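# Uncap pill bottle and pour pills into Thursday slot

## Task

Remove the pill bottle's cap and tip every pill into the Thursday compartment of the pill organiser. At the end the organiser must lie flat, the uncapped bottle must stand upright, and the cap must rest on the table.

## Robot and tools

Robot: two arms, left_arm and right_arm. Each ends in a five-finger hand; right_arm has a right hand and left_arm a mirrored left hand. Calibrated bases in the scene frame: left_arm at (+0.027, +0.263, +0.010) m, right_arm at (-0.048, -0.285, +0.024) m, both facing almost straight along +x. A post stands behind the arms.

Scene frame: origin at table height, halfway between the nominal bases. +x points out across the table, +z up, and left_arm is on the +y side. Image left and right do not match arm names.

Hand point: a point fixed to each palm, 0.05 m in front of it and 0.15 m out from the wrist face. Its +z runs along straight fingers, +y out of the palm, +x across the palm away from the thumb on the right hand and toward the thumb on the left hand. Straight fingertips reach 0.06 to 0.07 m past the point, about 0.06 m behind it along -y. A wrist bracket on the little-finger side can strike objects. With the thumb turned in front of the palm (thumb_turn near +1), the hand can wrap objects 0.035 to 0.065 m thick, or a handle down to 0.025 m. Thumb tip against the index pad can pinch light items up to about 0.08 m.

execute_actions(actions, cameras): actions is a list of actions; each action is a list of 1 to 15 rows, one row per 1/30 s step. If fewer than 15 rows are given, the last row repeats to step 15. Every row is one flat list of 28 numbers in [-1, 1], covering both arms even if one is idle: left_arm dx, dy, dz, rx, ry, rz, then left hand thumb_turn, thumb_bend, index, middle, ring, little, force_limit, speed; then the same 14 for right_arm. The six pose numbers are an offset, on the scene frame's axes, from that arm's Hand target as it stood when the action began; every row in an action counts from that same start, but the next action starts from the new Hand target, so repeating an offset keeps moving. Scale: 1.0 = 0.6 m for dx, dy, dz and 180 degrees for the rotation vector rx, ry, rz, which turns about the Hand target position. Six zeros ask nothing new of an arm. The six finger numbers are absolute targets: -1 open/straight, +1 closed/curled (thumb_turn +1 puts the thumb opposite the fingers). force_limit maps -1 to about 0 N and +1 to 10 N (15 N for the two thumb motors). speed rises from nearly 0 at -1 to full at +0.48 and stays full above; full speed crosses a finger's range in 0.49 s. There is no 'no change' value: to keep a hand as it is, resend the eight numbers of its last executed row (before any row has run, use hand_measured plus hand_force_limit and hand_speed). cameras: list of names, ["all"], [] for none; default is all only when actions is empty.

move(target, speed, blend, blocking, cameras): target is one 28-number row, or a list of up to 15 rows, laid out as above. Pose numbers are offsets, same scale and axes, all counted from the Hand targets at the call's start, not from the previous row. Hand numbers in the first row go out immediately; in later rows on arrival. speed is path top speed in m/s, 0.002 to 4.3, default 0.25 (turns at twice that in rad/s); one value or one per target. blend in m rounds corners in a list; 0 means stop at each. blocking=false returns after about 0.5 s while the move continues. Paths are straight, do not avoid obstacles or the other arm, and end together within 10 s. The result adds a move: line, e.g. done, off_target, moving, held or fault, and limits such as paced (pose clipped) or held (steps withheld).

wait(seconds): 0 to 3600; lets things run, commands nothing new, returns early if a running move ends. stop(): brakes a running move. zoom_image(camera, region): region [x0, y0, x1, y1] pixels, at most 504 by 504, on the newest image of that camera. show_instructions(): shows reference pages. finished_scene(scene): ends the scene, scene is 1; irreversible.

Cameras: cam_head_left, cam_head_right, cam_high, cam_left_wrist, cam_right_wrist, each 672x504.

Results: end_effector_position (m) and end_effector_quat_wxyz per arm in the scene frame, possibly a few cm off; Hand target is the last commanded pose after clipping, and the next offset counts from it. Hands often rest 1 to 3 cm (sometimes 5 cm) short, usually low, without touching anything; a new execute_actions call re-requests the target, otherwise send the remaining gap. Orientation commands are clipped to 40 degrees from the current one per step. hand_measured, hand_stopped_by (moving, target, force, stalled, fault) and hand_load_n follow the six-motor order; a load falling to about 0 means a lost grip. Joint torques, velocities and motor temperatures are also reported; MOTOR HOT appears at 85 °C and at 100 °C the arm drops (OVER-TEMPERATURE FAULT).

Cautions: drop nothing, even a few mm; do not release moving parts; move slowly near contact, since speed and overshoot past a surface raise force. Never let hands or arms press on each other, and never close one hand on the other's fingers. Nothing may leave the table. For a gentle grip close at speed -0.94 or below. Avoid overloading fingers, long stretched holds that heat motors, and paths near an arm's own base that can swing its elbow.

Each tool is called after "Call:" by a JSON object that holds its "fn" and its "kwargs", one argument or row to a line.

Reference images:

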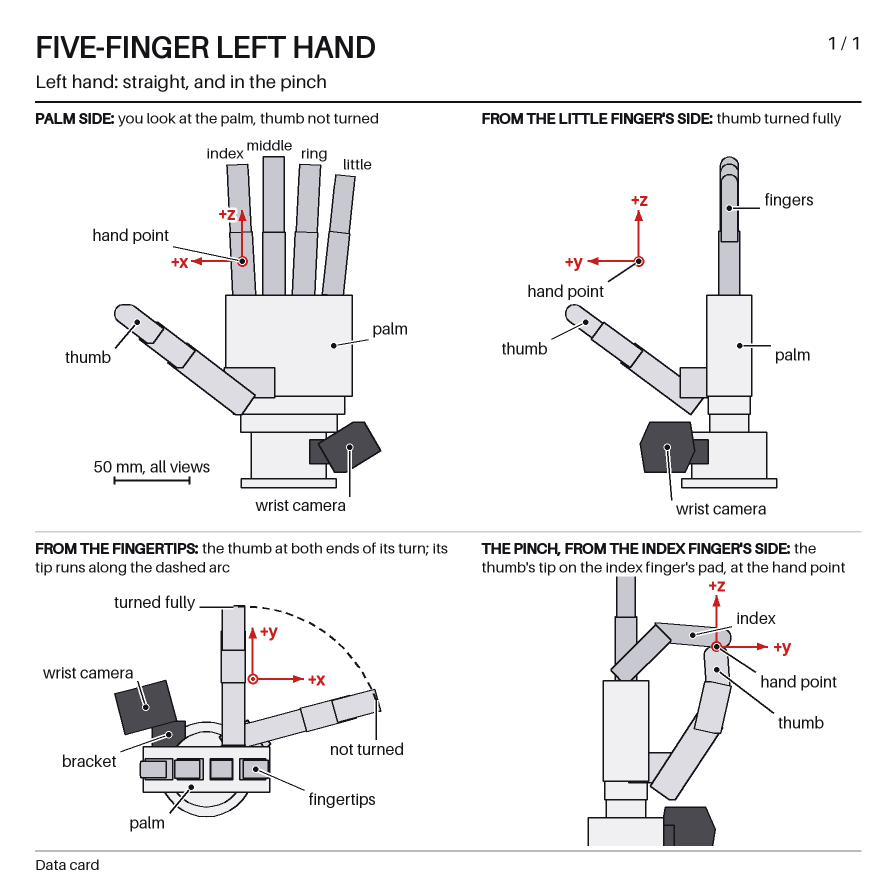

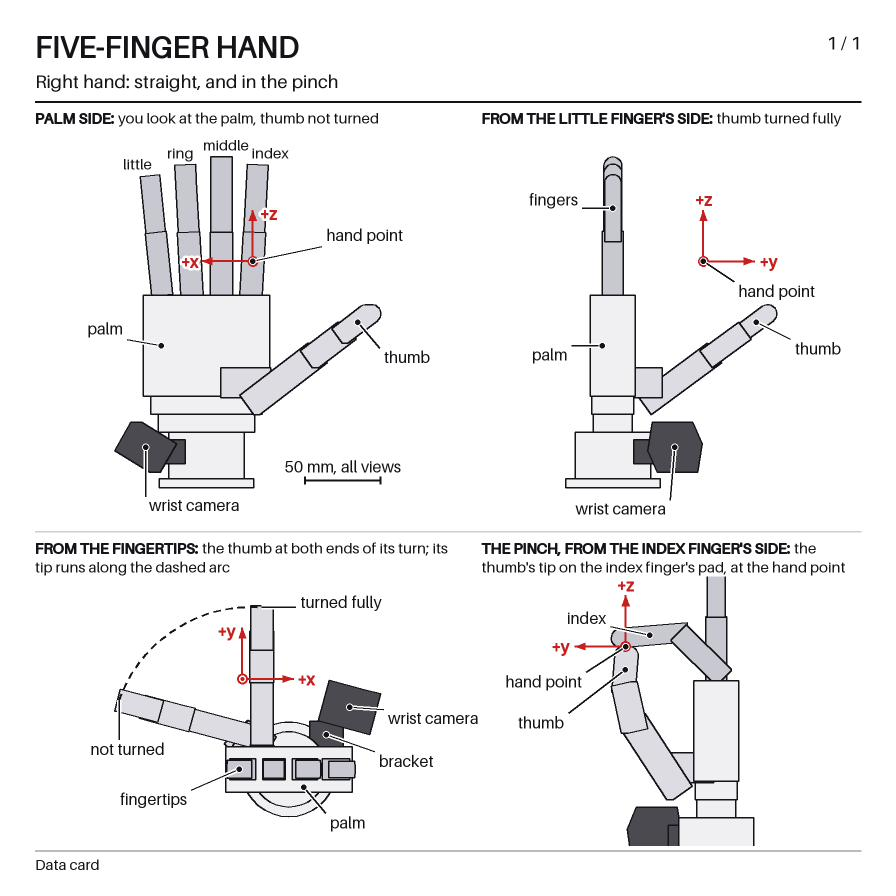

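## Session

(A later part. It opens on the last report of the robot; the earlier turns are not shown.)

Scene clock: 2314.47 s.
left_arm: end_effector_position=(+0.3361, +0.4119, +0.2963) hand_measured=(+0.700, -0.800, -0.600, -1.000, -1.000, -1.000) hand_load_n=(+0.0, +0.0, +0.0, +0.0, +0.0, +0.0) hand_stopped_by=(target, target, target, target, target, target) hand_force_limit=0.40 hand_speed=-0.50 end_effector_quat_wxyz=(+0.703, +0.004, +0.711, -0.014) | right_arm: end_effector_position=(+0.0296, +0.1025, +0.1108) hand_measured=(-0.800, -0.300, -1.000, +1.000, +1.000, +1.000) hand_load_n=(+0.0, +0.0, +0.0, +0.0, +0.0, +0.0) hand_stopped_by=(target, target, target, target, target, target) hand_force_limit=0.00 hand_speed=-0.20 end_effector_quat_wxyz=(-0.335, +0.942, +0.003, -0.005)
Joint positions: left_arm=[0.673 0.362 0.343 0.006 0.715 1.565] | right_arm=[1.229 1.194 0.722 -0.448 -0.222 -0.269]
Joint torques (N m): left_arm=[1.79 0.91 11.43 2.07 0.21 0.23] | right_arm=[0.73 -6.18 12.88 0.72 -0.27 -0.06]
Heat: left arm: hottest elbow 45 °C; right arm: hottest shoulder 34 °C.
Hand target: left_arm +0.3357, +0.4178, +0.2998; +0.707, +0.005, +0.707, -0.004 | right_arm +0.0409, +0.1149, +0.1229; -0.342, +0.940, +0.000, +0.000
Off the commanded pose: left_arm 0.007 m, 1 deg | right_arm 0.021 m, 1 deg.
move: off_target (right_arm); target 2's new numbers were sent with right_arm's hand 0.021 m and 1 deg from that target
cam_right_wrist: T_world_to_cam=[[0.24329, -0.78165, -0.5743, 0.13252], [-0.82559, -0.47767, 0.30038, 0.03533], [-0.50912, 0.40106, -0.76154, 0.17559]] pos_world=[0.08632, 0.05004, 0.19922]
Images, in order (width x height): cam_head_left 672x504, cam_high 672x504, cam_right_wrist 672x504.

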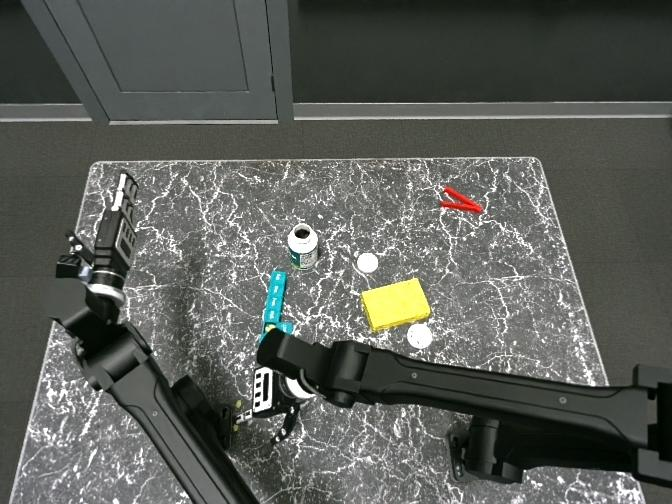

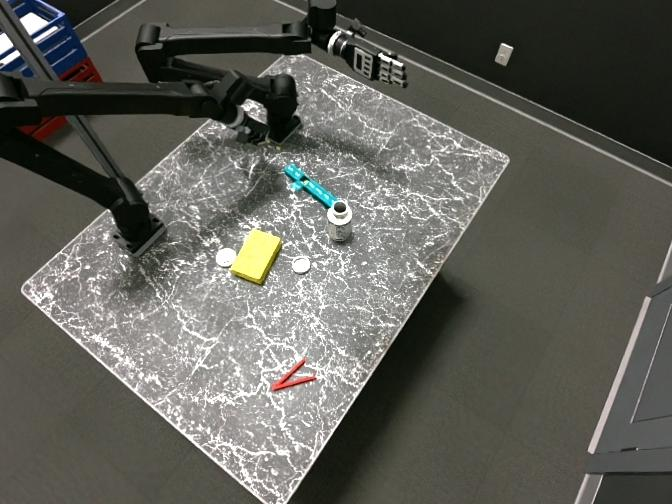

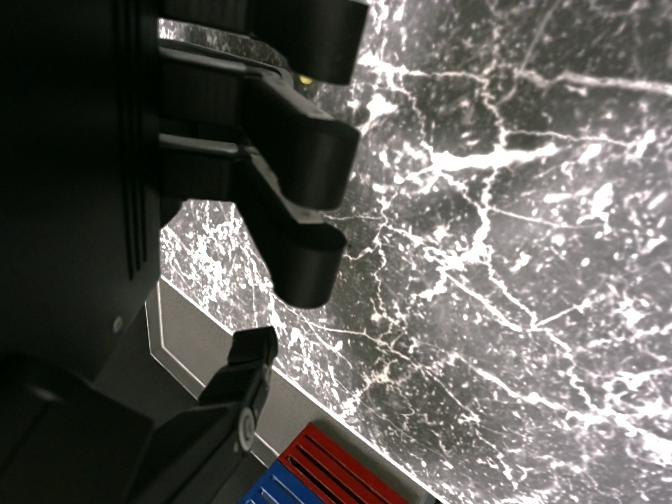

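Call:
{"fn": "move", "kwargs": {
  "target": [0,0,0,0,0,0,0.7,-0.8,-0.6,-1,-1,-1,0.4,-0.5,0.034,0.012,-0.0833,0,0,0,-0.8,-0.3,-1,1,1,1,0.0,-0.2],
  "speed": 0.1,
  "cameras": ["cam_right_wrist", "cam_head_left", "cam_head_right"]
}}

Call:
{"fn": "zoom_image", "kwargs": {
  "camera": "cam_head_left",
  "region": [180, 350, 300, 446]
}}

Call:
{"fn": "zoom_image", "kwargs": {
  "camera": "cam_head_right",
  "region": [60, 350, 240, 485]
}}

Scene clock: 2330.53 s.
left_arm: end_effector_position=(+0.3361, +0.4119, +0.2963) hand_measured=(+0.700, -0.800, -0.600, -1.000, -1.000, -1.000) hand_load_n=(+0.0, +0.0, +0.0, +0.0, +0.0, +0.0) hand_stopped_by=(target, target, target, target, target, target) hand_force_limit=0.40 hand_speed=-0.50 end_effector_quat_wxyz=(+0.703, +0.004, +0.711, -0.014) | right_arm: end_effector_position=(+0.0539, +0.1210, +0.0773) hand_measured=(-0.800, -0.300, -1.000, +1.000, +1.000, +1.000) hand_load_n=(+0.0, +0.0, +0.0, +0.0, +0.0, +0.0) hand_stopped_by=(target, target, target, target, target, target) hand_force_limit=0.00 hand_speed=-0.20 end_effector_quat_wxyz=(-0.340, +0.940, +0.003, -0.003)
Joint positions: left_arm=[0.673 0.362 0.343 0.006 0.715 1.565] | right_arm=[1.182 1.318 0.722 -0.319 -0.25 -0.306]
Joint torques (N m): left_arm=[1.9 0.97 11.44 2.04 0.22 0.24] | right_arm=[0.79 -7.71 8.4 1.92 -0.31 -0.1]
Heat: left arm: hottest elbow 45 °C; right arm: hottest elbow 36 °C.
Hand target: left_arm +0.3357, +0.4178, +0.2998; +0.707, +0.005, +0.707, -0.004 | right_arm +0.0613, +0.1221, +0.0730; -0.342, +0.940, +0.000, +0.000
Off the commanded pose: left_arm 0.007 m, 1 deg | right_arm 0.009 m, 1 deg.
move: done
cam_right_wrist: T_world_to_cam=[[0.2443, -0.77507, -0.58273, 0.12173], [-0.82732, -0.48007, 0.29168, 0.07531], [-0.50582, 0.41085, -0.75852, 0.15351]] pos_world=[0.11022, 0.06743, 0.16541]
Images, in order (width x height): cam_head_left 672x504, cam_head_right 672x504, cam_right_wrist 672x504.

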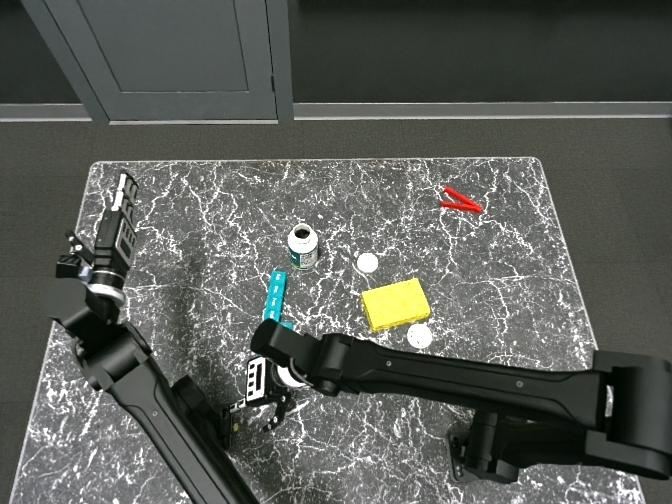

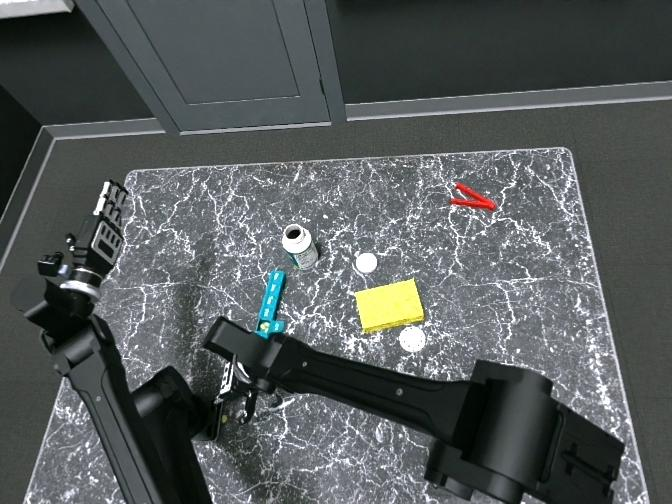

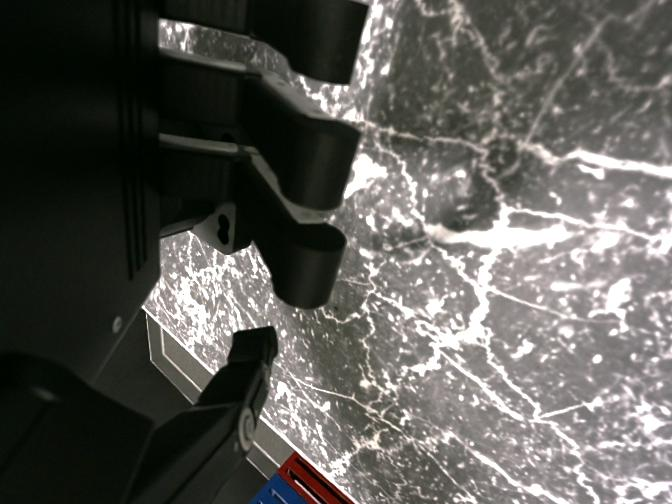

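Scaled by 4.200 from the camera's image (finer frame: 960x720).

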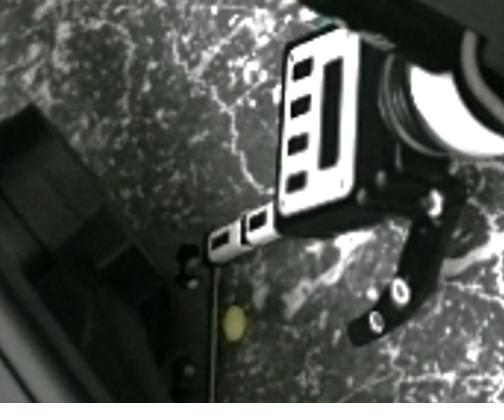

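Scaled by 2.800 from the camera's image (finer frame: 960x720).

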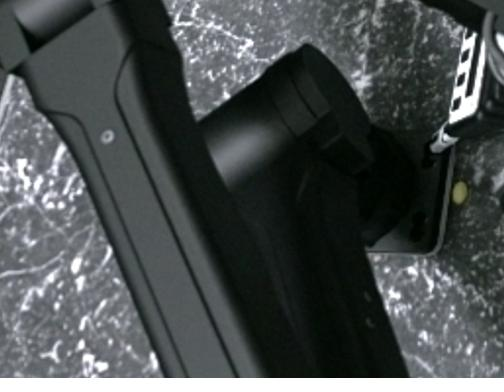

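Call:
{"fn": "move", "kwargs": {
  "target": [0,0,0,0,0,0,0.7,-0.8,-0.6,-1,-1,-1,0.4,-0.5,-0.0075,-0.0092,-0.054,0,0,0,-0.8,-0.3,-1,1,1,1,0.0,-0.2],
  "speed": 0.06,
  "cameras": ["cam_head_left", "cam_head_right"]
}}

Call:
{"fn": "zoom_image", "kwargs": {
  "camera": "cam_head_left",
  "region": [200, 370, 290, 440]
}}

Call:
{"fn": "zoom_image", "kwargs": {
  "camera": "cam_head_right",
  "region": [180, 370, 270, 440]
}}

Scene clock: 2342.43 s.
left_arm: end_effector_position=(+0.3361, +0.4119, +0.2963) hand_measured=(+0.700, -0.800, -0.600, -1.000, -1.000, -1.000) hand_load_n=(+0.0, +0.0, +0.0, +0.5, +0.0, +0.0) hand_stopped_by=(target, target, target, target, target, target) hand_force_limit=0.40 hand_speed=-0.50 end_effector_quat_wxyz=(+0.703, +0.004, +0.711, -0.014) | right_arm: end_effector_position=(+0.0536, +0.1203, +0.0669) hand_measured=(-0.800, -0.300, -1.000, +1.000, +1.000, +1.000) hand_load_n=(+0.0, +0.0, +0.0, +0.0, +0.0, +0.0) hand_stopped_by=(target, target, target, target, target, target) hand_force_limit=0.00 hand_speed=-0.20 end_effector_quat_wxyz=(-0.343, +0.939, +0.003, -0.002)
Joint positions: left_arm=[0.673 0.362 0.343 0.006 0.715 1.565] | right_arm=[1.182 1.334 0.701 -0.276 -0.25 -0.306]
Joint torques (N m): left_arm=[1.85 1.08 11.43 2.04 0.22 0.24] | right_arm=[2.02 -10.4 8.85 1.24 -0.21 0.01]
Heat: left arm: hottest elbow 46 °C; right arm: hottest elbow 36 °C.
Hand target: left_arm +0.3357, +0.4178, +0.2998; +0.707, +0.005, +0.707, -0.004 | right_arm +0.0546, +0.1228, +0.0716; -0.347, +0.938, +0.004, +0.000 (not the last commanded pose)
Off the commanded pose: left_arm 0.007 m, 1 deg | right_arm 0.027 m, 0 deg.
move: held (right_arm; a check stopped the path); limits=held
pose unreachable (right arm): on one or more control steps of this call, first in action 0 (counted from 0), this arm could not follow its commanded pose, so it was not sent that pose on those steps. It may still have moved: this result reports where it is.
cause: moving toward the commanded pose would bring a part of the arm too close to another arm (a part of this arm just beyond joint 6 (wrist roll) and the left arm's base or mounting, 13 mm apart when this arm was first held).

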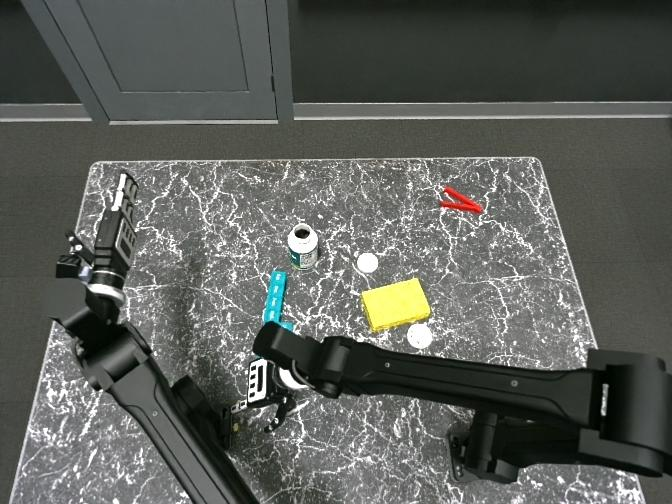

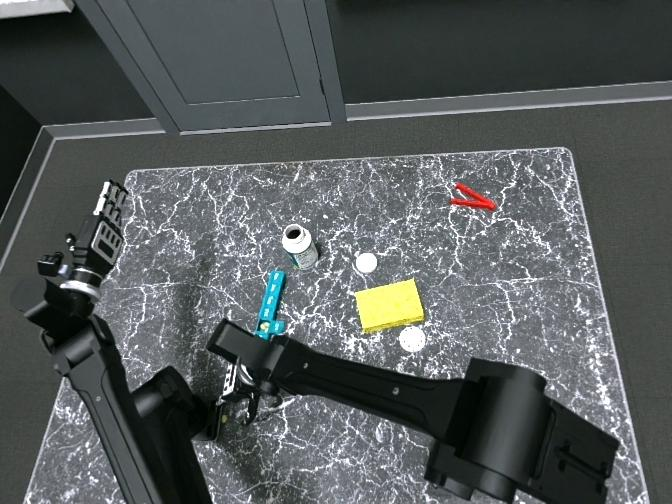

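Scaled by 5.600 from the camera's image (finer frame: 960x720).

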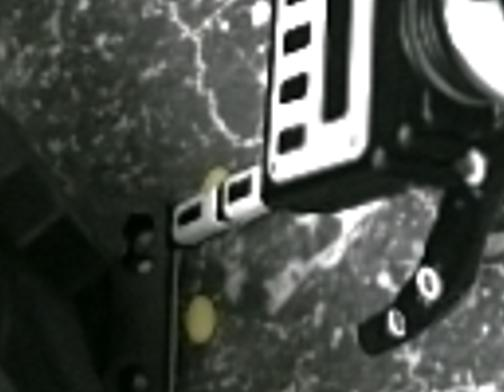

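Scaled by 5.600 from the camera's image (finer frame: 960x720).

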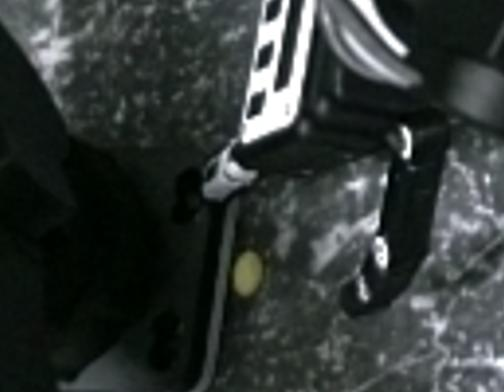

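Call:
{"fn": "zoom_image", "kwargs": {
  "camera": "cam_head_left",
  "region": [420, 170, 504, 233]
}}

Call:
{"fn": "zoom_image", "kwargs": {
  "camera": "cam_head_left",
  "region": [340, 240, 460, 360]
}}

Scaled by 6.000 from the camera's image (finer frame: 960x720).

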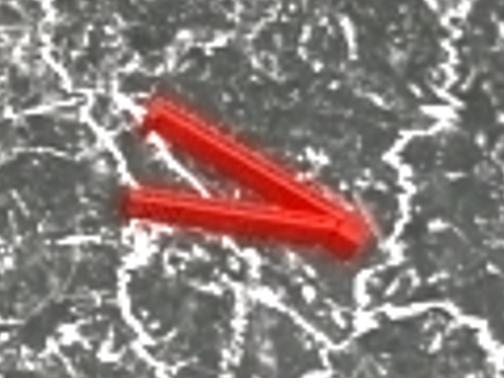

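Scaled by 4.200 from the camera's image (finer frame: 960x720).

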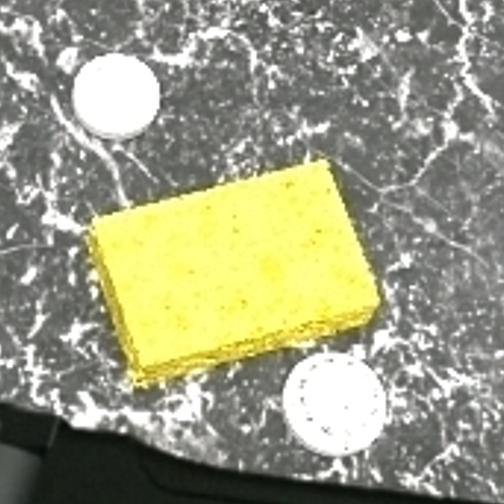

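Call:
{"fn": "move", "kwargs": {
  "target": [0,0,0,0,0,0,0.7,-0.8,-0.6,-1,-1,-1,0.4,-0.5,0,-0.047,-0.04,0,0,0,-0.8,-0.3,-1,1,1,1,0.0,-0.2],
  "speed": 0.06
}}

Scene clock: 2404.33 s.
left_arm: end_effector_position=(+0.3361, +0.4119, +0.2963) hand_measured=(+0.700, -0.800, -0.600, -1.000, -1.000, -1.000) hand_load_n=(+0.0, +0.0, +0.0, +0.0, +0.0, +0.0) hand_stopped_by=(target, target, target, target, target, target) hand_force_limit=0.40 hand_speed=-0.50 end_effector_quat_wxyz=(+0.703, +0.004, +0.711, -0.014) | right_arm: end_effector_position=(+0.0479, +0.0946, +0.0450) hand_measured=(-0.800, -0.300, -1.000, +1.000, +1.000, +1.000) hand_load_n=(+0.0, +0.0, +0.0, +0.0, +0.0, +0.0) hand_stopped_by=(target, target, target, target, target, target) hand_force_limit=0.00 hand_speed=-0.20 end_effector_quat_wxyz=(-0.337, +0.941, +0.005, -0.007)
Joint positions: left_arm=[0.673 0.362 0.343 0.006 0.715 1.565] | right_arm=[1.166 1.318 0.619 -0.229 -0.268 -0.324]
Joint torques (N m): left_arm=[1.9 0.91 11.45 2.03 0.22 0.24] | right_arm=[0.73 -9.11 7.2 1.91 -0.32 -0.06]
Heat: left arm: hottest elbow 46 °C; right arm: hottest elbow 37 °C.
Hand target: left_arm +0.3357, +0.4178, +0.2998; +0.707, +0.005, +0.707, -0.004 | right_arm +0.0546, +0.0945, +0.0475; -0.346, +0.938, +0.004, +0.000
Off the commanded pose: left_arm 0.007 m, 1 deg | right_arm 0.007 m, 1 deg.
move: done

Call:
{"fn": "move", "kwargs": {
  "target": [
    [0,0,0,0,0,0,0.7,-0.8,-0.6,-1,-1,-1,0.4,-0.5,-0.002,0.0,-0.02,0,0,0,-0.8,-0.3,-1,1,1,1,0.0,-0.2],
    [0,0,0,0,0,0,0.7,-0.8,-0.6,-1,-1,-1,0.4,-0.5,-0.002,0.02,-0.02,0,0,0,-0.8,-0.3,-1,1,1,1,0.0,-0.2]
  ],
  "speed": 0.05,
  "cameras": ["cam_head_left", "cam_head_right"]
}}

Call:
{"fn": "zoom_image", "kwargs": {
  "camera": "cam_head_left",
  "region": [200, 370, 290, 440]
}}

Call:
{"fn": "zoom_image", "kwargs": {
  "camera": "cam_head_right",
  "region": [180, 370, 270, 440]
}}

Scene clock: 2411.70 s.
left_arm: end_effector_position=(+0.3361, +0.4119, +0.2963) hand_measured=(+0.700, -0.800, -0.600, -1.000, -1.000, -1.000) hand_load_n=(+0.0, +0.0, +0.0, +0.0, +0.0, +0.0) hand_stopped_by=(target, target, target, target, target, target) hand_force_limit=0.40 hand_speed=-0.50 end_effector_quat_wxyz=(+0.703, +0.004, +0.711, -0.014) | right_arm: end_effector_position=(+0.0489, +0.0943, +0.0313) hand_measured=(-0.800, -0.300, -1.000, +1.000, +1.000, +1.000) hand_load_n=(+0.0, +0.0, +0.0, +0.0, +0.0, +0.0) hand_stopped_by=(target, target, target, target, target, target) hand_force_limit=0.00 hand_speed=-0.20 end_effector_quat_wxyz=(-0.336, +0.942, +0.005, -0.005)
Joint positions: left_arm=[0.673 0.362 0.343 0.006 0.715 1.565] | right_arm=[1.166 1.351 0.602 -0.18 -0.262 -0.324]
Joint torques (N m): left_arm=[1.85 0.91 11.41 2.04 0.22 0.23] | right_arm=[2.14 -7.18 9.35 1.91 -0.11 0.07]
Heat: left arm: hottest elbow 46 °C; right arm: hottest elbow 37 °C.
Hand target: left_arm +0.3357, +0.4178, +0.2998; +0.707, +0.005, +0.707, -0.004 | right_arm +0.0534, +0.1065, +0.0355; -0.346, +0.938, +0.004, +0.000
Off the commanded pose: left_arm 0.007 m, 1 deg | right_arm 0.014 m, 1 deg.
move: off_target (right_arm)

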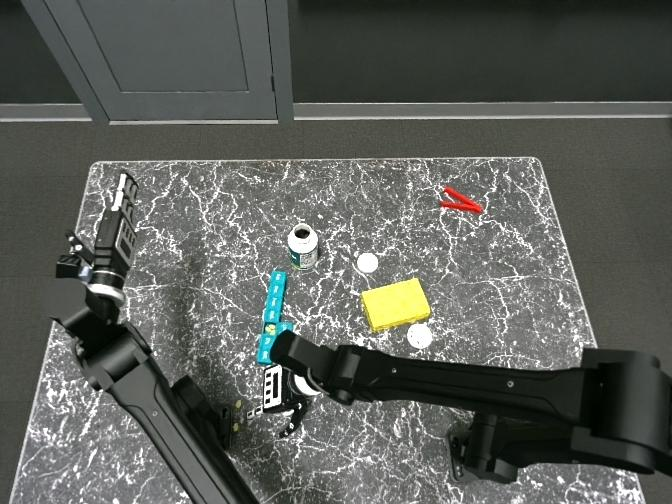

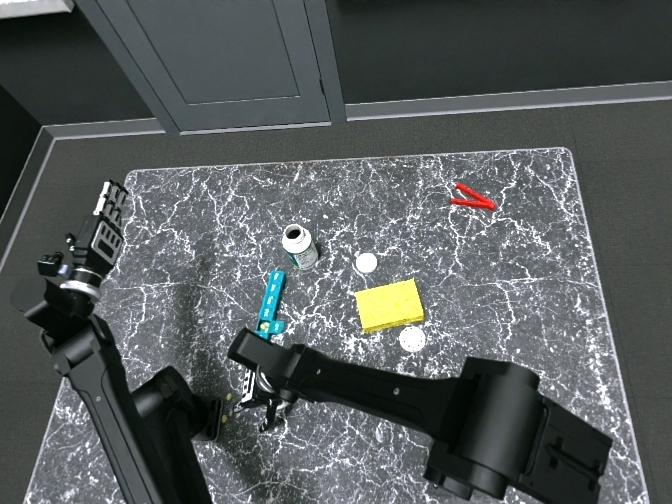

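Scaled by 5.600 from the camera's image (finer frame: 960x720).

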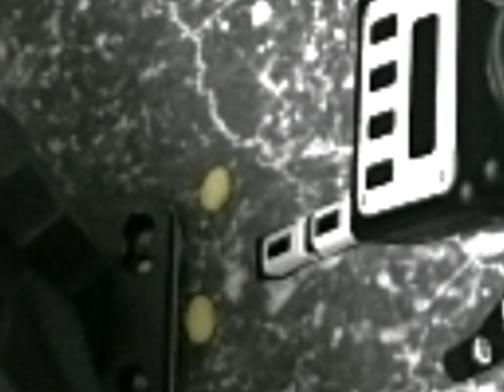

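Scaled by 5.600 from the camera's image (finer frame: 960x720).

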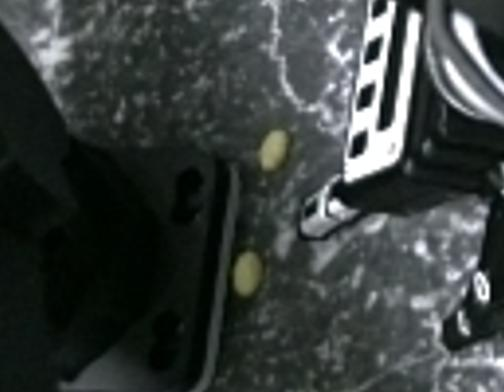

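Call:
{"fn": "move", "kwargs": {
  "target": [0,0,0,0,0,0,0.7,-0.8,-0.6,-1,-1,-1,0.4,-0.5,0.004,0.02,0.0,0,0,0,-0.8,-0.3,-1,1,1,1,0.0,-0.2],
  "speed": 0.05,
  "cameras": ["cam_head_left", "cam_head_right"]
}}

Call:
{"fn": "zoom_image", "kwargs": {
  "camera": "cam_head_left",
  "region": [200, 370, 290, 440]
}}

Call:
{"fn": "zoom_image", "kwargs": {
  "camera": "cam_head_right",
  "region": [180, 370, 270, 440]
}}

Scene clock: 2418.43 s.
left_arm: end_effector_position=(+0.3361, +0.4119, +0.2963) hand_measured=(+0.700, -0.800, -0.600, -1.000, -1.000, -1.000) hand_load_n=(+0.5, +0.0, +0.0, +0.0, +0.0, +0.0) hand_stopped_by=(target, target, target, target, target, target) hand_force_limit=0.40 hand_speed=-0.50 end_effector_quat_wxyz=(+0.703, +0.004, +0.711, -0.014) | right_arm: end_effector_position=(+0.0490, +0.0941, +0.0307) hand_measured=(-0.800, -0.300, -1.000, +1.000, +1.000, +1.000) hand_load_n=(+0.0, +0.0, +0.0, +0.0, +0.5, +0.0) hand_stopped_by=(target, target, target, target, target, target) hand_force_limit=0.00 hand_speed=-0.20 end_effector_quat_wxyz=(-0.336, +0.942, +0.004, -0.005)
Joint positions: left_arm=[0.673 0.362 0.343 0.006 0.715 1.565] | right_arm=[1.166 1.352 0.602 -0.18 -0.261 -0.324]
Joint torques (N m): left_arm=[1.9 0.97 11.43 2.06 0.22 0.23] | right_arm=[2.02 -8.47 7.58 1.2 -0.23 0.01]
Heat: left arm: hottest elbow 46 °C; right arm: hottest elbow 38 °C.
Hand target: left_arm +0.3357, +0.4178, +0.2998; +0.707, +0.005, +0.707, -0.004 | right_arm +0.0490, +0.0943, +0.0311; -0.336, +0.942, +0.004, -0.005 (not the last commanded pose)
Off the commanded pose: left_arm 0.007 m, 1 deg | right_arm 0.026 m, 1 deg.
move: held (right_arm; a check stopped the path); limits=held
pose unreachable (right arm): on one or more control steps of this call, first in action 0 (counted from 0), this arm could not follow its commanded pose, so it was not sent that pose on those steps. It may still have moved: this result reports where it is.
cause: moving toward the commanded pose would bring a part of the arm too close to another arm (a part of this arm just beyond joint 6 (wrist roll) and the left arm's base or mounting, 23 mm apart when this arm was first held).

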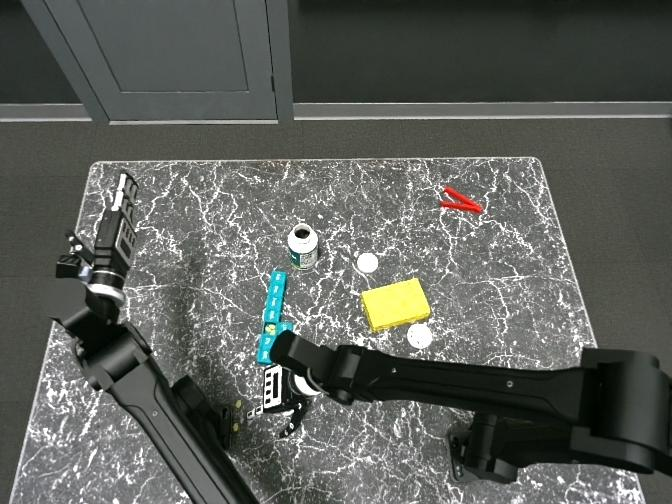

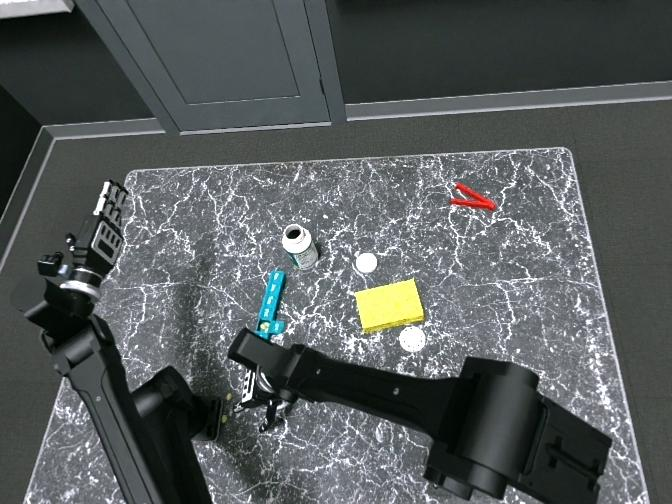

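Scaled by 5.600 from the camera's image (finer frame: 960x720).

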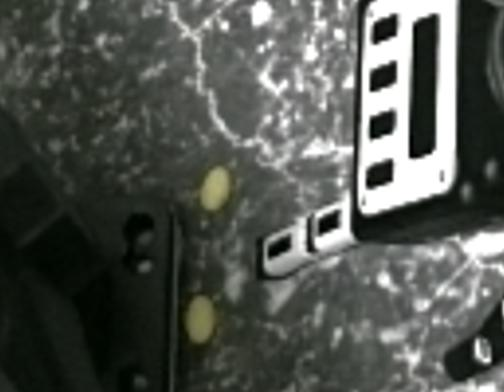

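Scaled by 5.600 from the camera's image (finer frame: 960x720).

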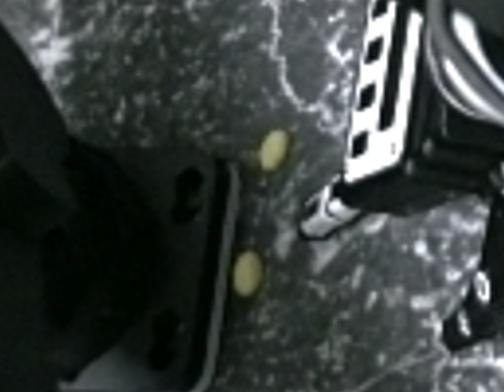

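Call:
{"fn": "move", "kwargs": {
  "target": [
    [0,0,0,0,0,0,0.7,-0.8,-0.6,-1,-1,-1,0.4,-0.5,0,-0.033,0.2,0,0,0,-0.8,-0.3,-1,1,1,1,0.0,-0.2],
    [0,0,0,0,0,0,0.7,-0.8,-0.6,-1,-1,-1,0.4,-0.5,0.252,-0.324,0.232,0.0618,-0.0494,-0.4161,-0.8,-1,-0.75,-0.75,-1,-1,0.0,-0.1],
    [0,0,0,0,0,0,0.7,-0.8,-0.6,-1,-1,-1,0.4,-0.5,0.368,-0.44,0.165,0.0618,-0.0494,-0.4161,1,-1,-0.75,-0.75,-1,-1,0.0,-0.1]
  ],
  "speed": 0.25,
  "blend": 0.03,
  "cameras": ["cam_right_wrist", "cam_head_left", "cam_head_right"]
}}

Scene clock: 2498.60 s.
left_arm: end_effector_position=(+0.3361, +0.4119, +0.2963) hand_measured=(+0.700, -0.800, -0.600, -1.000, -1.000, -1.000) hand_load_n=(+0.5, +0.5, +0.0, +0.0, +0.0, +0.0) hand_stopped_by=(target, target, target, target, target, target) hand_force_limit=0.40 hand_speed=-0.50 end_effector_quat_wxyz=(+0.703, +0.004, +0.711, -0.014) | right_arm: end_effector_position=(+0.2652, -0.1654, +0.1318) hand_measured=(+1.000, -1.000, -0.750, -0.750, -1.000, -1.000) hand_load_n=(+0.0, +0.0, +0.0, +0.0, +0.0, +0.0) hand_stopped_by=(target, target, target, target, target, target) hand_force_limit=0.00 hand_speed=-0.10 end_effector_quat_wxyz=(-0.352, +0.717, -0.541, +0.264)
Joint positions: left_arm=[0.673 0.362 0.343 0.006 0.715 1.565] | right_arm=[0.266 0.77 0.442 -0.332 -0.01 -0.004]
Joint torques (N m): left_arm=[1.79 0.97 11.4 2.06 0.22 0.23] | right_arm=[0.73 -0.67 9.69 2.29 -0.11 -0.06]
Heat: left arm: hottest elbow 46 °C; right arm: hottest elbow 38 °C.
Hand target: left_arm +0.3357, +0.4178, +0.2998; +0.707, +0.005, +0.707, -0.004 | right_arm +0.2698, -0.1698, +0.1301; -0.352, +0.714, -0.543, +0.269
Off the commanded pose: left_arm 0.007 m, 1 deg | right_arm 0.007 m, 1 deg.
move: done; blend cut to 0 m at target 2
cam_right_wrist: T_world_to_cam=[[-0.5436, -0.40432, -0.73554, 0.17025], [-0.73376, 0.65443, 0.18255, 0.27401], [0.40755, 0.63894, -0.65242, 0.20081]] pos_world=[0.21177, -0.23879, 0.20622]
Images, in order (width x height): cam_head_left 672x504, cam_head_right 672x504, cam_right_wrist 672x504.

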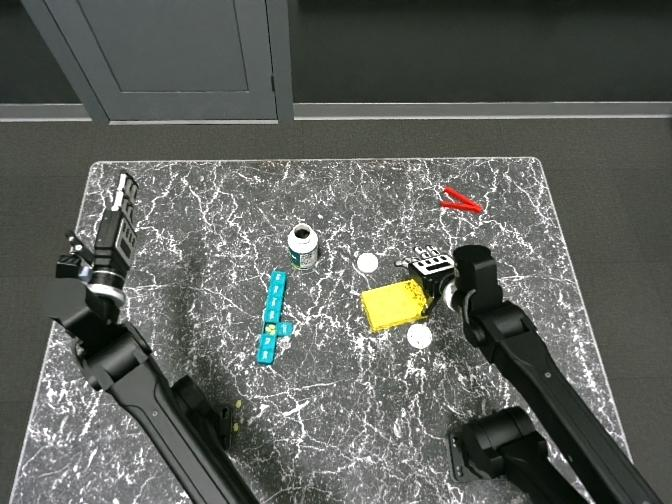

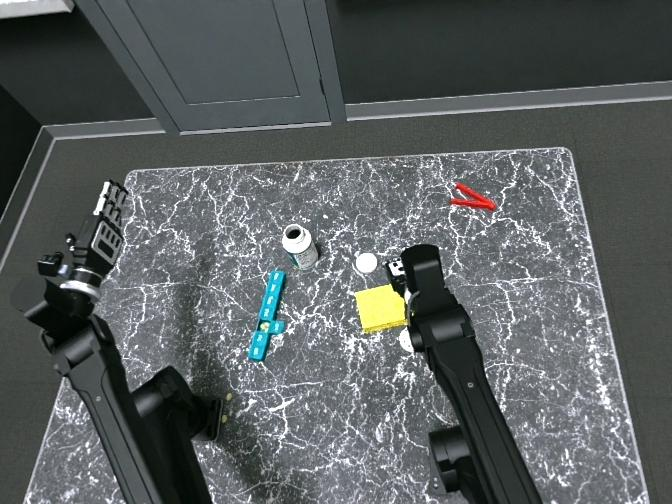

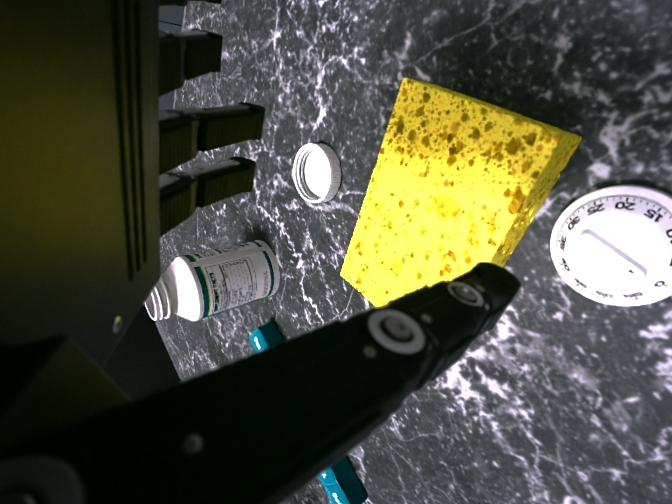

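Call:
{"fn": "move", "kwargs": {
  "target": [0,0,0,0,0,0,0.7,-0.8,-0.6,-1,-1,-1,0.4,-0.5,0.01,0.014,-0.1,0,0,0,1,-1,-0.75,-0.75,-1,-1,0.0,-0.1],
  "speed": 0.12,
  "cameras": ["cam_right_wrist", "cam_head_left", "cam_head_right"]
}}

Call:
{"fn": "zoom_image", "kwargs": {
  "camera": "cam_head_left",
  "region": [340, 220, 484, 340]
}}

Scene clock: 2517.23 s.
left_arm: end_effector_position=(+0.3361, +0.4119, +0.2963) hand_measured=(+0.700, -0.800, -0.600, -1.000, -1.000, -1.000) hand_load_n=(+0.5, +0.0, +0.0, +0.0, +0.0, +0.0) hand_stopped_by=(target, target, target, target, target, target) hand_force_limit=0.40 hand_speed=-0.50 end_effector_quat_wxyz=(+0.703, +0.004, +0.711, -0.014) | right_arm: end_effector_position=(+0.2765, -0.1658, +0.0733) hand_measured=(+1.000, -1.000, -0.750, -0.750, -1.000, -1.000) hand_load_n=(+0.0, +0.0, +0.0, +0.0, -0.5, +0.0) hand_stopped_by=(target, target, target, target, target, target) hand_force_limit=0.00 hand_speed=-0.10 end_effector_quat_wxyz=(-0.349, +0.713, -0.545, +0.271)
Joint positions: left_arm=[0.673 0.362 0.343 0.006 0.715 1.565] | right_arm=[0.266 0.938 0.34 -0.058 0.009 -0.001]
Joint torques (N m): left_arm=[1.9 0.85 11.43 2.06 0.22 0.24] | right_arm=[3.08 -2.26 8.25 2.28 0.08 0.09]
Heat: left arm: hottest elbow 46 °C; right arm: hottest elbow 37 °C.
Hand target: left_arm +0.3357, +0.4178, +0.2998; +0.707, +0.005, +0.707, -0.004 | right_arm +0.2758, -0.1614, +0.0700; -0.352, +0.714, -0.543, +0.268
Off the commanded pose: left_arm 0.007 m, 1 deg | right_arm 0.006 m, 0 deg.
move: done
cam_right_wrist: T_world_to_cam=[[-0.54567, -0.40118, -0.73573, 0.1344], [-0.72414, 0.66758, 0.17306, 0.29345], [0.42173, 0.62721, -0.65479, 0.15258]] pos_world=[0.22149, -0.23768, 0.14801]
Images, in order (width x height): cam_head_left 672x504, cam_head_right 672x504, cam_right_wrist 672x504.

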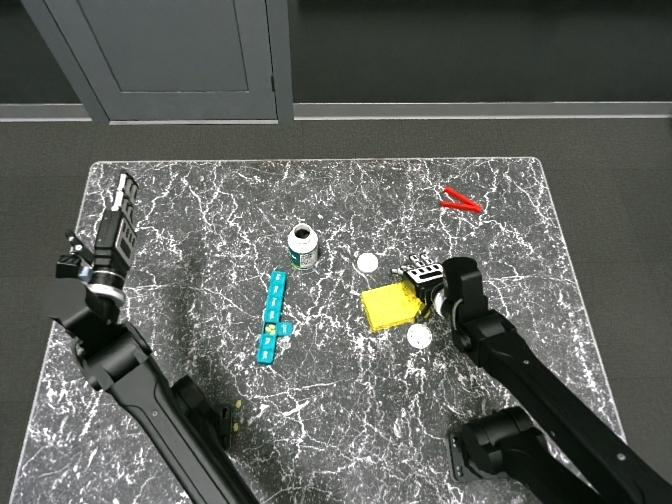

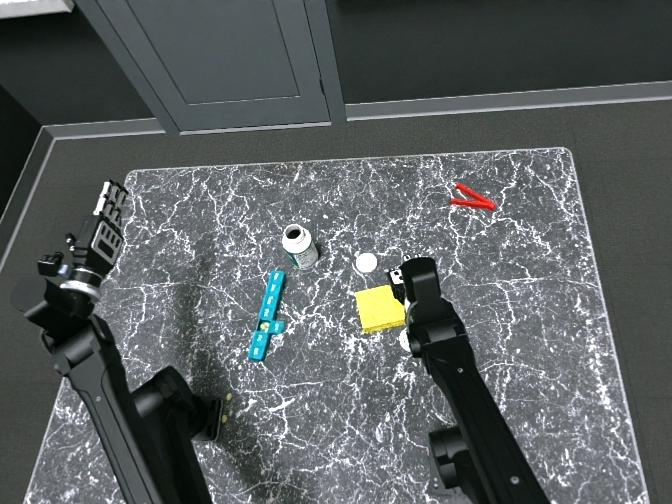

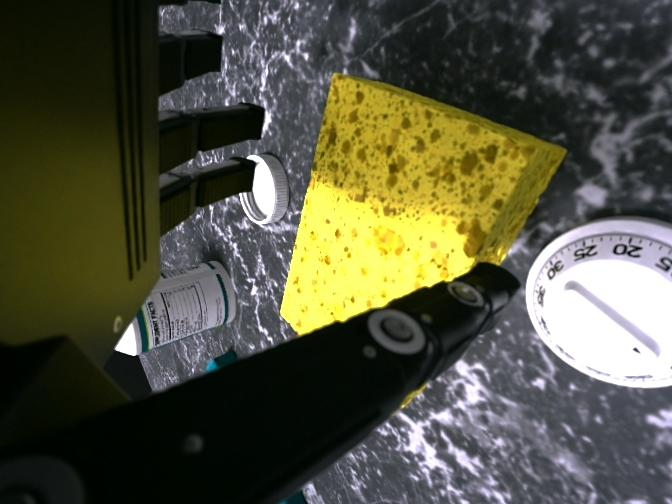

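Scaled by 3.500 from the camera's image (finer frame: 960x720).

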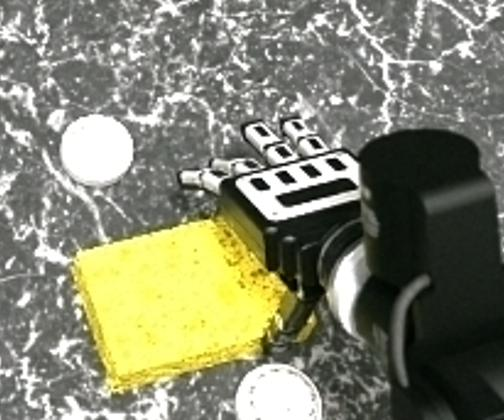

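Call:
{"fn": "move", "kwargs": {
  "target": [0,0,0,0,0,0,0.7,-0.8,-0.6,-1,-1,-1,0.4,-0.5,-0.022,0.004,0,0,0,0,1,-1,-0.75,-0.75,-1,-1,0.0,-0.1],
  "speed": 0.08
}}

Scene clock: 2528.70 s.
left_arm: end_effector_position=(+0.3361, +0.4119, +0.2963) hand_measured=(+0.700, -0.800, -0.600, -1.000, -1.000, -1.000) hand_load_n=(+0.0, +0.0, +0.0, +0.0, +0.0, +0.0) hand_stopped_by=(target, target, target, target, target, target) hand_force_limit=0.40 hand_speed=-0.50 end_effector_quat_wxyz=(+0.703, +0.004, +0.711, -0.014) | right_arm: end_effector_position=(+0.2685, -0.1629, +0.0722) hand_measured=(+1.000, -1.000, -0.750, -0.750, -1.000, -1.000) hand_load_n=(+0.0, +0.0, +0.0, +0.0, -0.5, +0.0) hand_stopped_by=(target, target, target, target, target, target) hand_force_limit=0.00 hand_speed=-0.10 end_effector_quat_wxyz=(-0.352, +0.711, -0.544, +0.274)
Joint positions: left_arm=[0.673 0.362 0.343 0.006 0.715 1.565] | right_arm=[0.291 0.906 0.317 -0.058 0.03 0.015]
Joint torques (N m): left_arm=[1.85 1.03 11.45 2.03 0.22 0.23] | right_arm=[3.37 -3.14 8.25 1.2 0.08 0.09]
Heat: left arm: hottest elbow 46 °C; right arm: hottest elbow 37 °C.
Hand target: left_arm +0.3357, +0.4178, +0.2998; +0.707, +0.005, +0.707, -0.004 | right_arm +0.2627, -0.1590, +0.0702; -0.352, +0.714, -0.543, +0.269
Off the commanded pose: left_arm 0.007 m, 1 deg | right_arm 0.007 m, 1 deg.
move: done

Call:
{"fn": "move", "kwargs": {
  "target": [0,0,0,0,0,0,0.7,-0.8,-0.6,-1,-1,-1,0.4,-0.5,-0.006,-0.001,-0.053,0,0,0,1,-1,-0.75,-0.75,-1,-1,0.0,-0.1],
  "speed": 0.06,
  "cameras": ["cam_right_wrist", "cam_head_left"]
}}

Scene clock: 2532.83 s.
left_arm: end_effector_position=(+0.3361, +0.4119, +0.2963) hand_measured=(+0.700, -0.800, -0.600, -1.000, -1.000, -1.000) hand_load_n=(+0.0, +0.0, +0.0, +0.0, +0.0, +0.0) hand_stopped_by=(target, target, target, target, target, target) hand_force_limit=0.40 hand_speed=-0.50 end_effector_quat_wxyz=(+0.703, +0.004, +0.711, -0.014) | right_arm: end_effector_position=(+0.2623, -0.1638, +0.0432) hand_measured=(+1.000, -1.000, -0.750, -0.750, -1.000, -1.000) hand_load_n=(+0.0, +0.0, +0.0, +0.0, +0.0, +0.0) hand_stopped_by=(target, target, target, target, target, target) hand_force_limit=0.00 hand_speed=-0.10 end_effector_quat_wxyz=(-0.351, +0.710, -0.546, +0.272)
Joint positions: left_arm=[0.673 0.362 0.343 0.006 0.715 1.565] | right_arm=[0.293 0.982 0.257 0.073 0.032 0.021]
Joint torques (N m): left_arm=[1.9 0.91 11.43 2.03 0.22 0.24] | right_arm=[3.37 -1.2 7.25 2.19 0.09 0.05]
Heat: left arm: hottest elbow 46 °C; right arm: hottest elbow 38 °C.
Hand target: left_arm +0.3357, +0.4178, +0.2998; +0.707, +0.005, +0.707, -0.004 | right_arm +0.2591, -0.1595, +0.0383; -0.352, +0.714, -0.543, +0.268
Off the commanded pose: left_arm 0.007 m, 1 deg | right_arm 0.007 m, 1 deg.
move: done
cam_right_wrist: T_world_to_cam=[[-0.54487, -0.39558, -0.73935, 0.10603], [-0.72151, 0.67044, 0.17301, 0.28684], [0.42725, 0.62772, -0.65071, 0.13607]] pos_world=[0.2066, -0.23577, 0.11731]
Images, in order (width x height): cam_head_left 672x504, cam_right_wrist 672x504.

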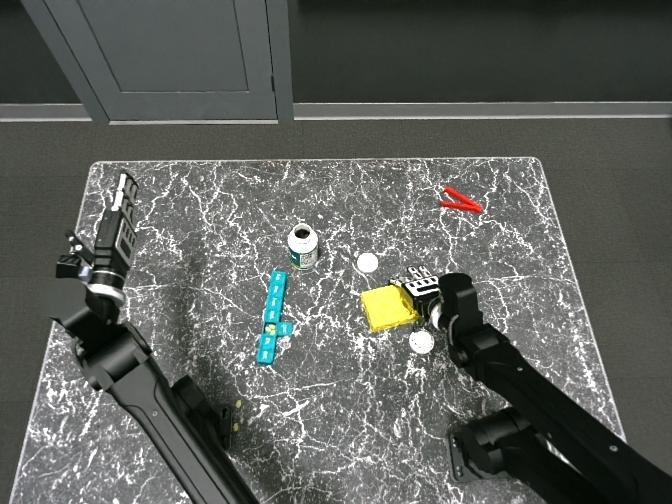

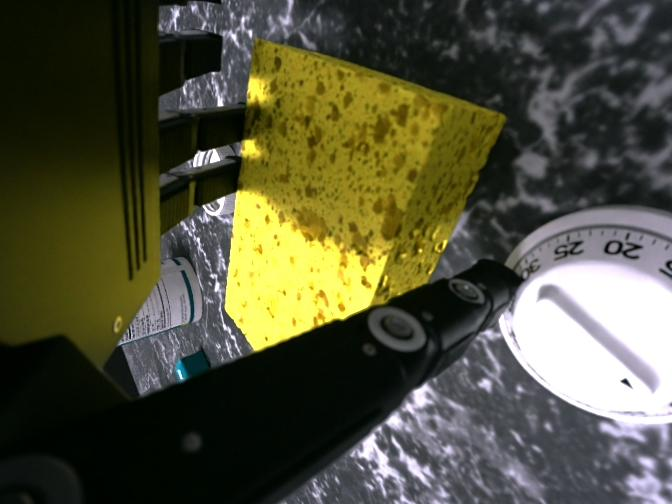

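Call:
{"fn": "move", "kwargs": {
  "target": [0,0,0,0,0,0,0.7,-0.8,-0.6,-1,-1,-1,0.4,-0.5,0,0,0,0,0,0,1,-1,-0.25,-0.25,-1,-1,-0.6,-0.9],
  "speed": 0.06,
  "cameras": ["cam_right_wrist", "cam_head_left"]
}}

Call:
{"fn": "zoom_image", "kwargs": {
  "camera": "cam_head_left",
  "region": [340, 240, 460, 360]
}}

Scene clock: 2542.47 s.
left_arm: end_effector_position=(+0.3361, +0.4119, +0.2963) hand_measured=(+0.700, -0.800, -0.600, -1.000, -1.000, -1.000) hand_load_n=(+0.0, +0.0, +0.0, +0.0, +0.0, +0.0) hand_stopped_by=(target, target, target, target, target, target) hand_force_limit=0.40 hand_speed=-0.50 end_effector_quat_wxyz=(+0.703, +0.004, +0.711, -0.014) | right_arm: end_effector_position=(+0.2627, -0.1638, +0.0434) hand_measured=(+1.000, -1.000, -0.378, -0.360, -1.000, -1.000) hand_load_n=(+0.0, +0.0, +2.0, +2.0, +0.0, +0.0) hand_stopped_by=(target, target, force, force, target, target) hand_force_limit=-0.60 hand_speed=-0.90 end_effector_quat_wxyz=(-0.351, +0.710, -0.546, +0.272)
Joint positions: left_arm=[0.673 0.362 0.343 0.006 0.715 1.565] | right_arm=[0.293 0.982 0.257 0.075 0.033 0.021]
Joint torques (N m): left_arm=[1.9 0.91 11.43 2.07 0.23 0.23] | right_arm=[3.37 -1.49 7.25 2.21 0.09 0.05]
Heat: left arm: hottest elbow 46 °C; right arm: hottest elbow 37 °C.
Hand target: left_arm +0.3357, +0.4178, +0.2998; +0.707, +0.005, +0.707, -0.004 | right_arm +0.2591, -0.1596, +0.0384; -0.352, +0.714, -0.543, +0.269
Off the commanded pose: left_arm 0.007 m, 1 deg | right_arm 0.008 m, 1 deg.
move: done
cam_right_wrist: T_world_to_cam=[[-0.54385, -0.3952, -0.7403, 0.10628], [-0.72158, 0.6706, 0.17211, 0.2871], [0.42842, 0.62779, -0.64988, 0.13578]] pos_world=[0.2068, -0.23577, 0.11751]
Images, in order (width x height): cam_head_left 672x504, cam_right_wrist 672x504.

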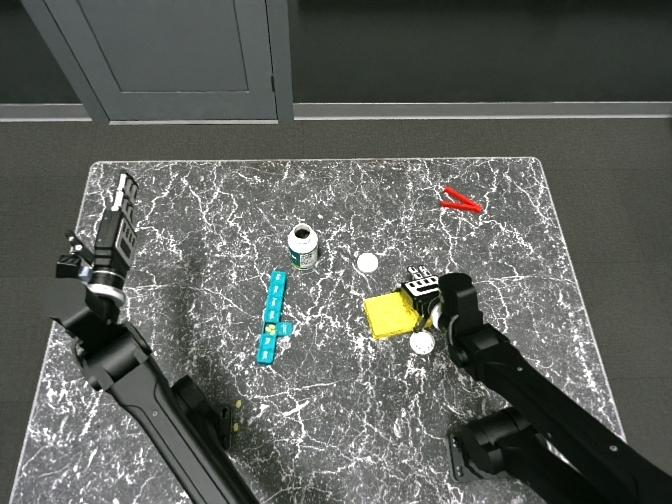

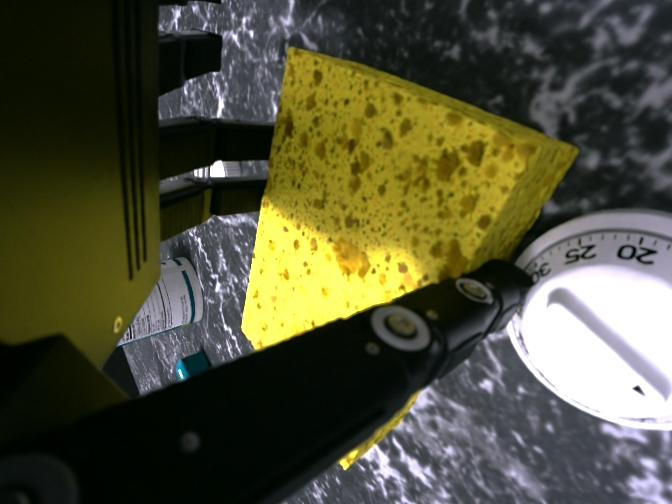

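Scaled by 4.200 from the camera's image (finer frame: 960x720).

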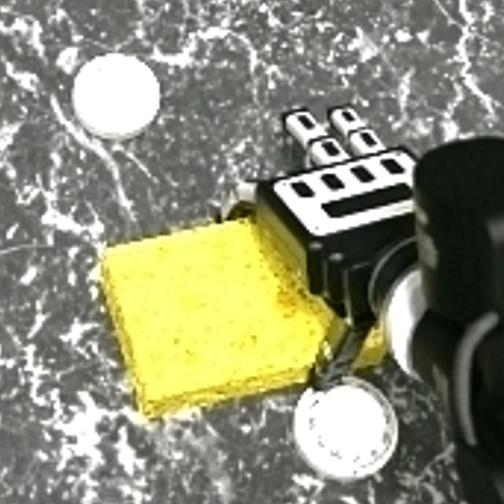

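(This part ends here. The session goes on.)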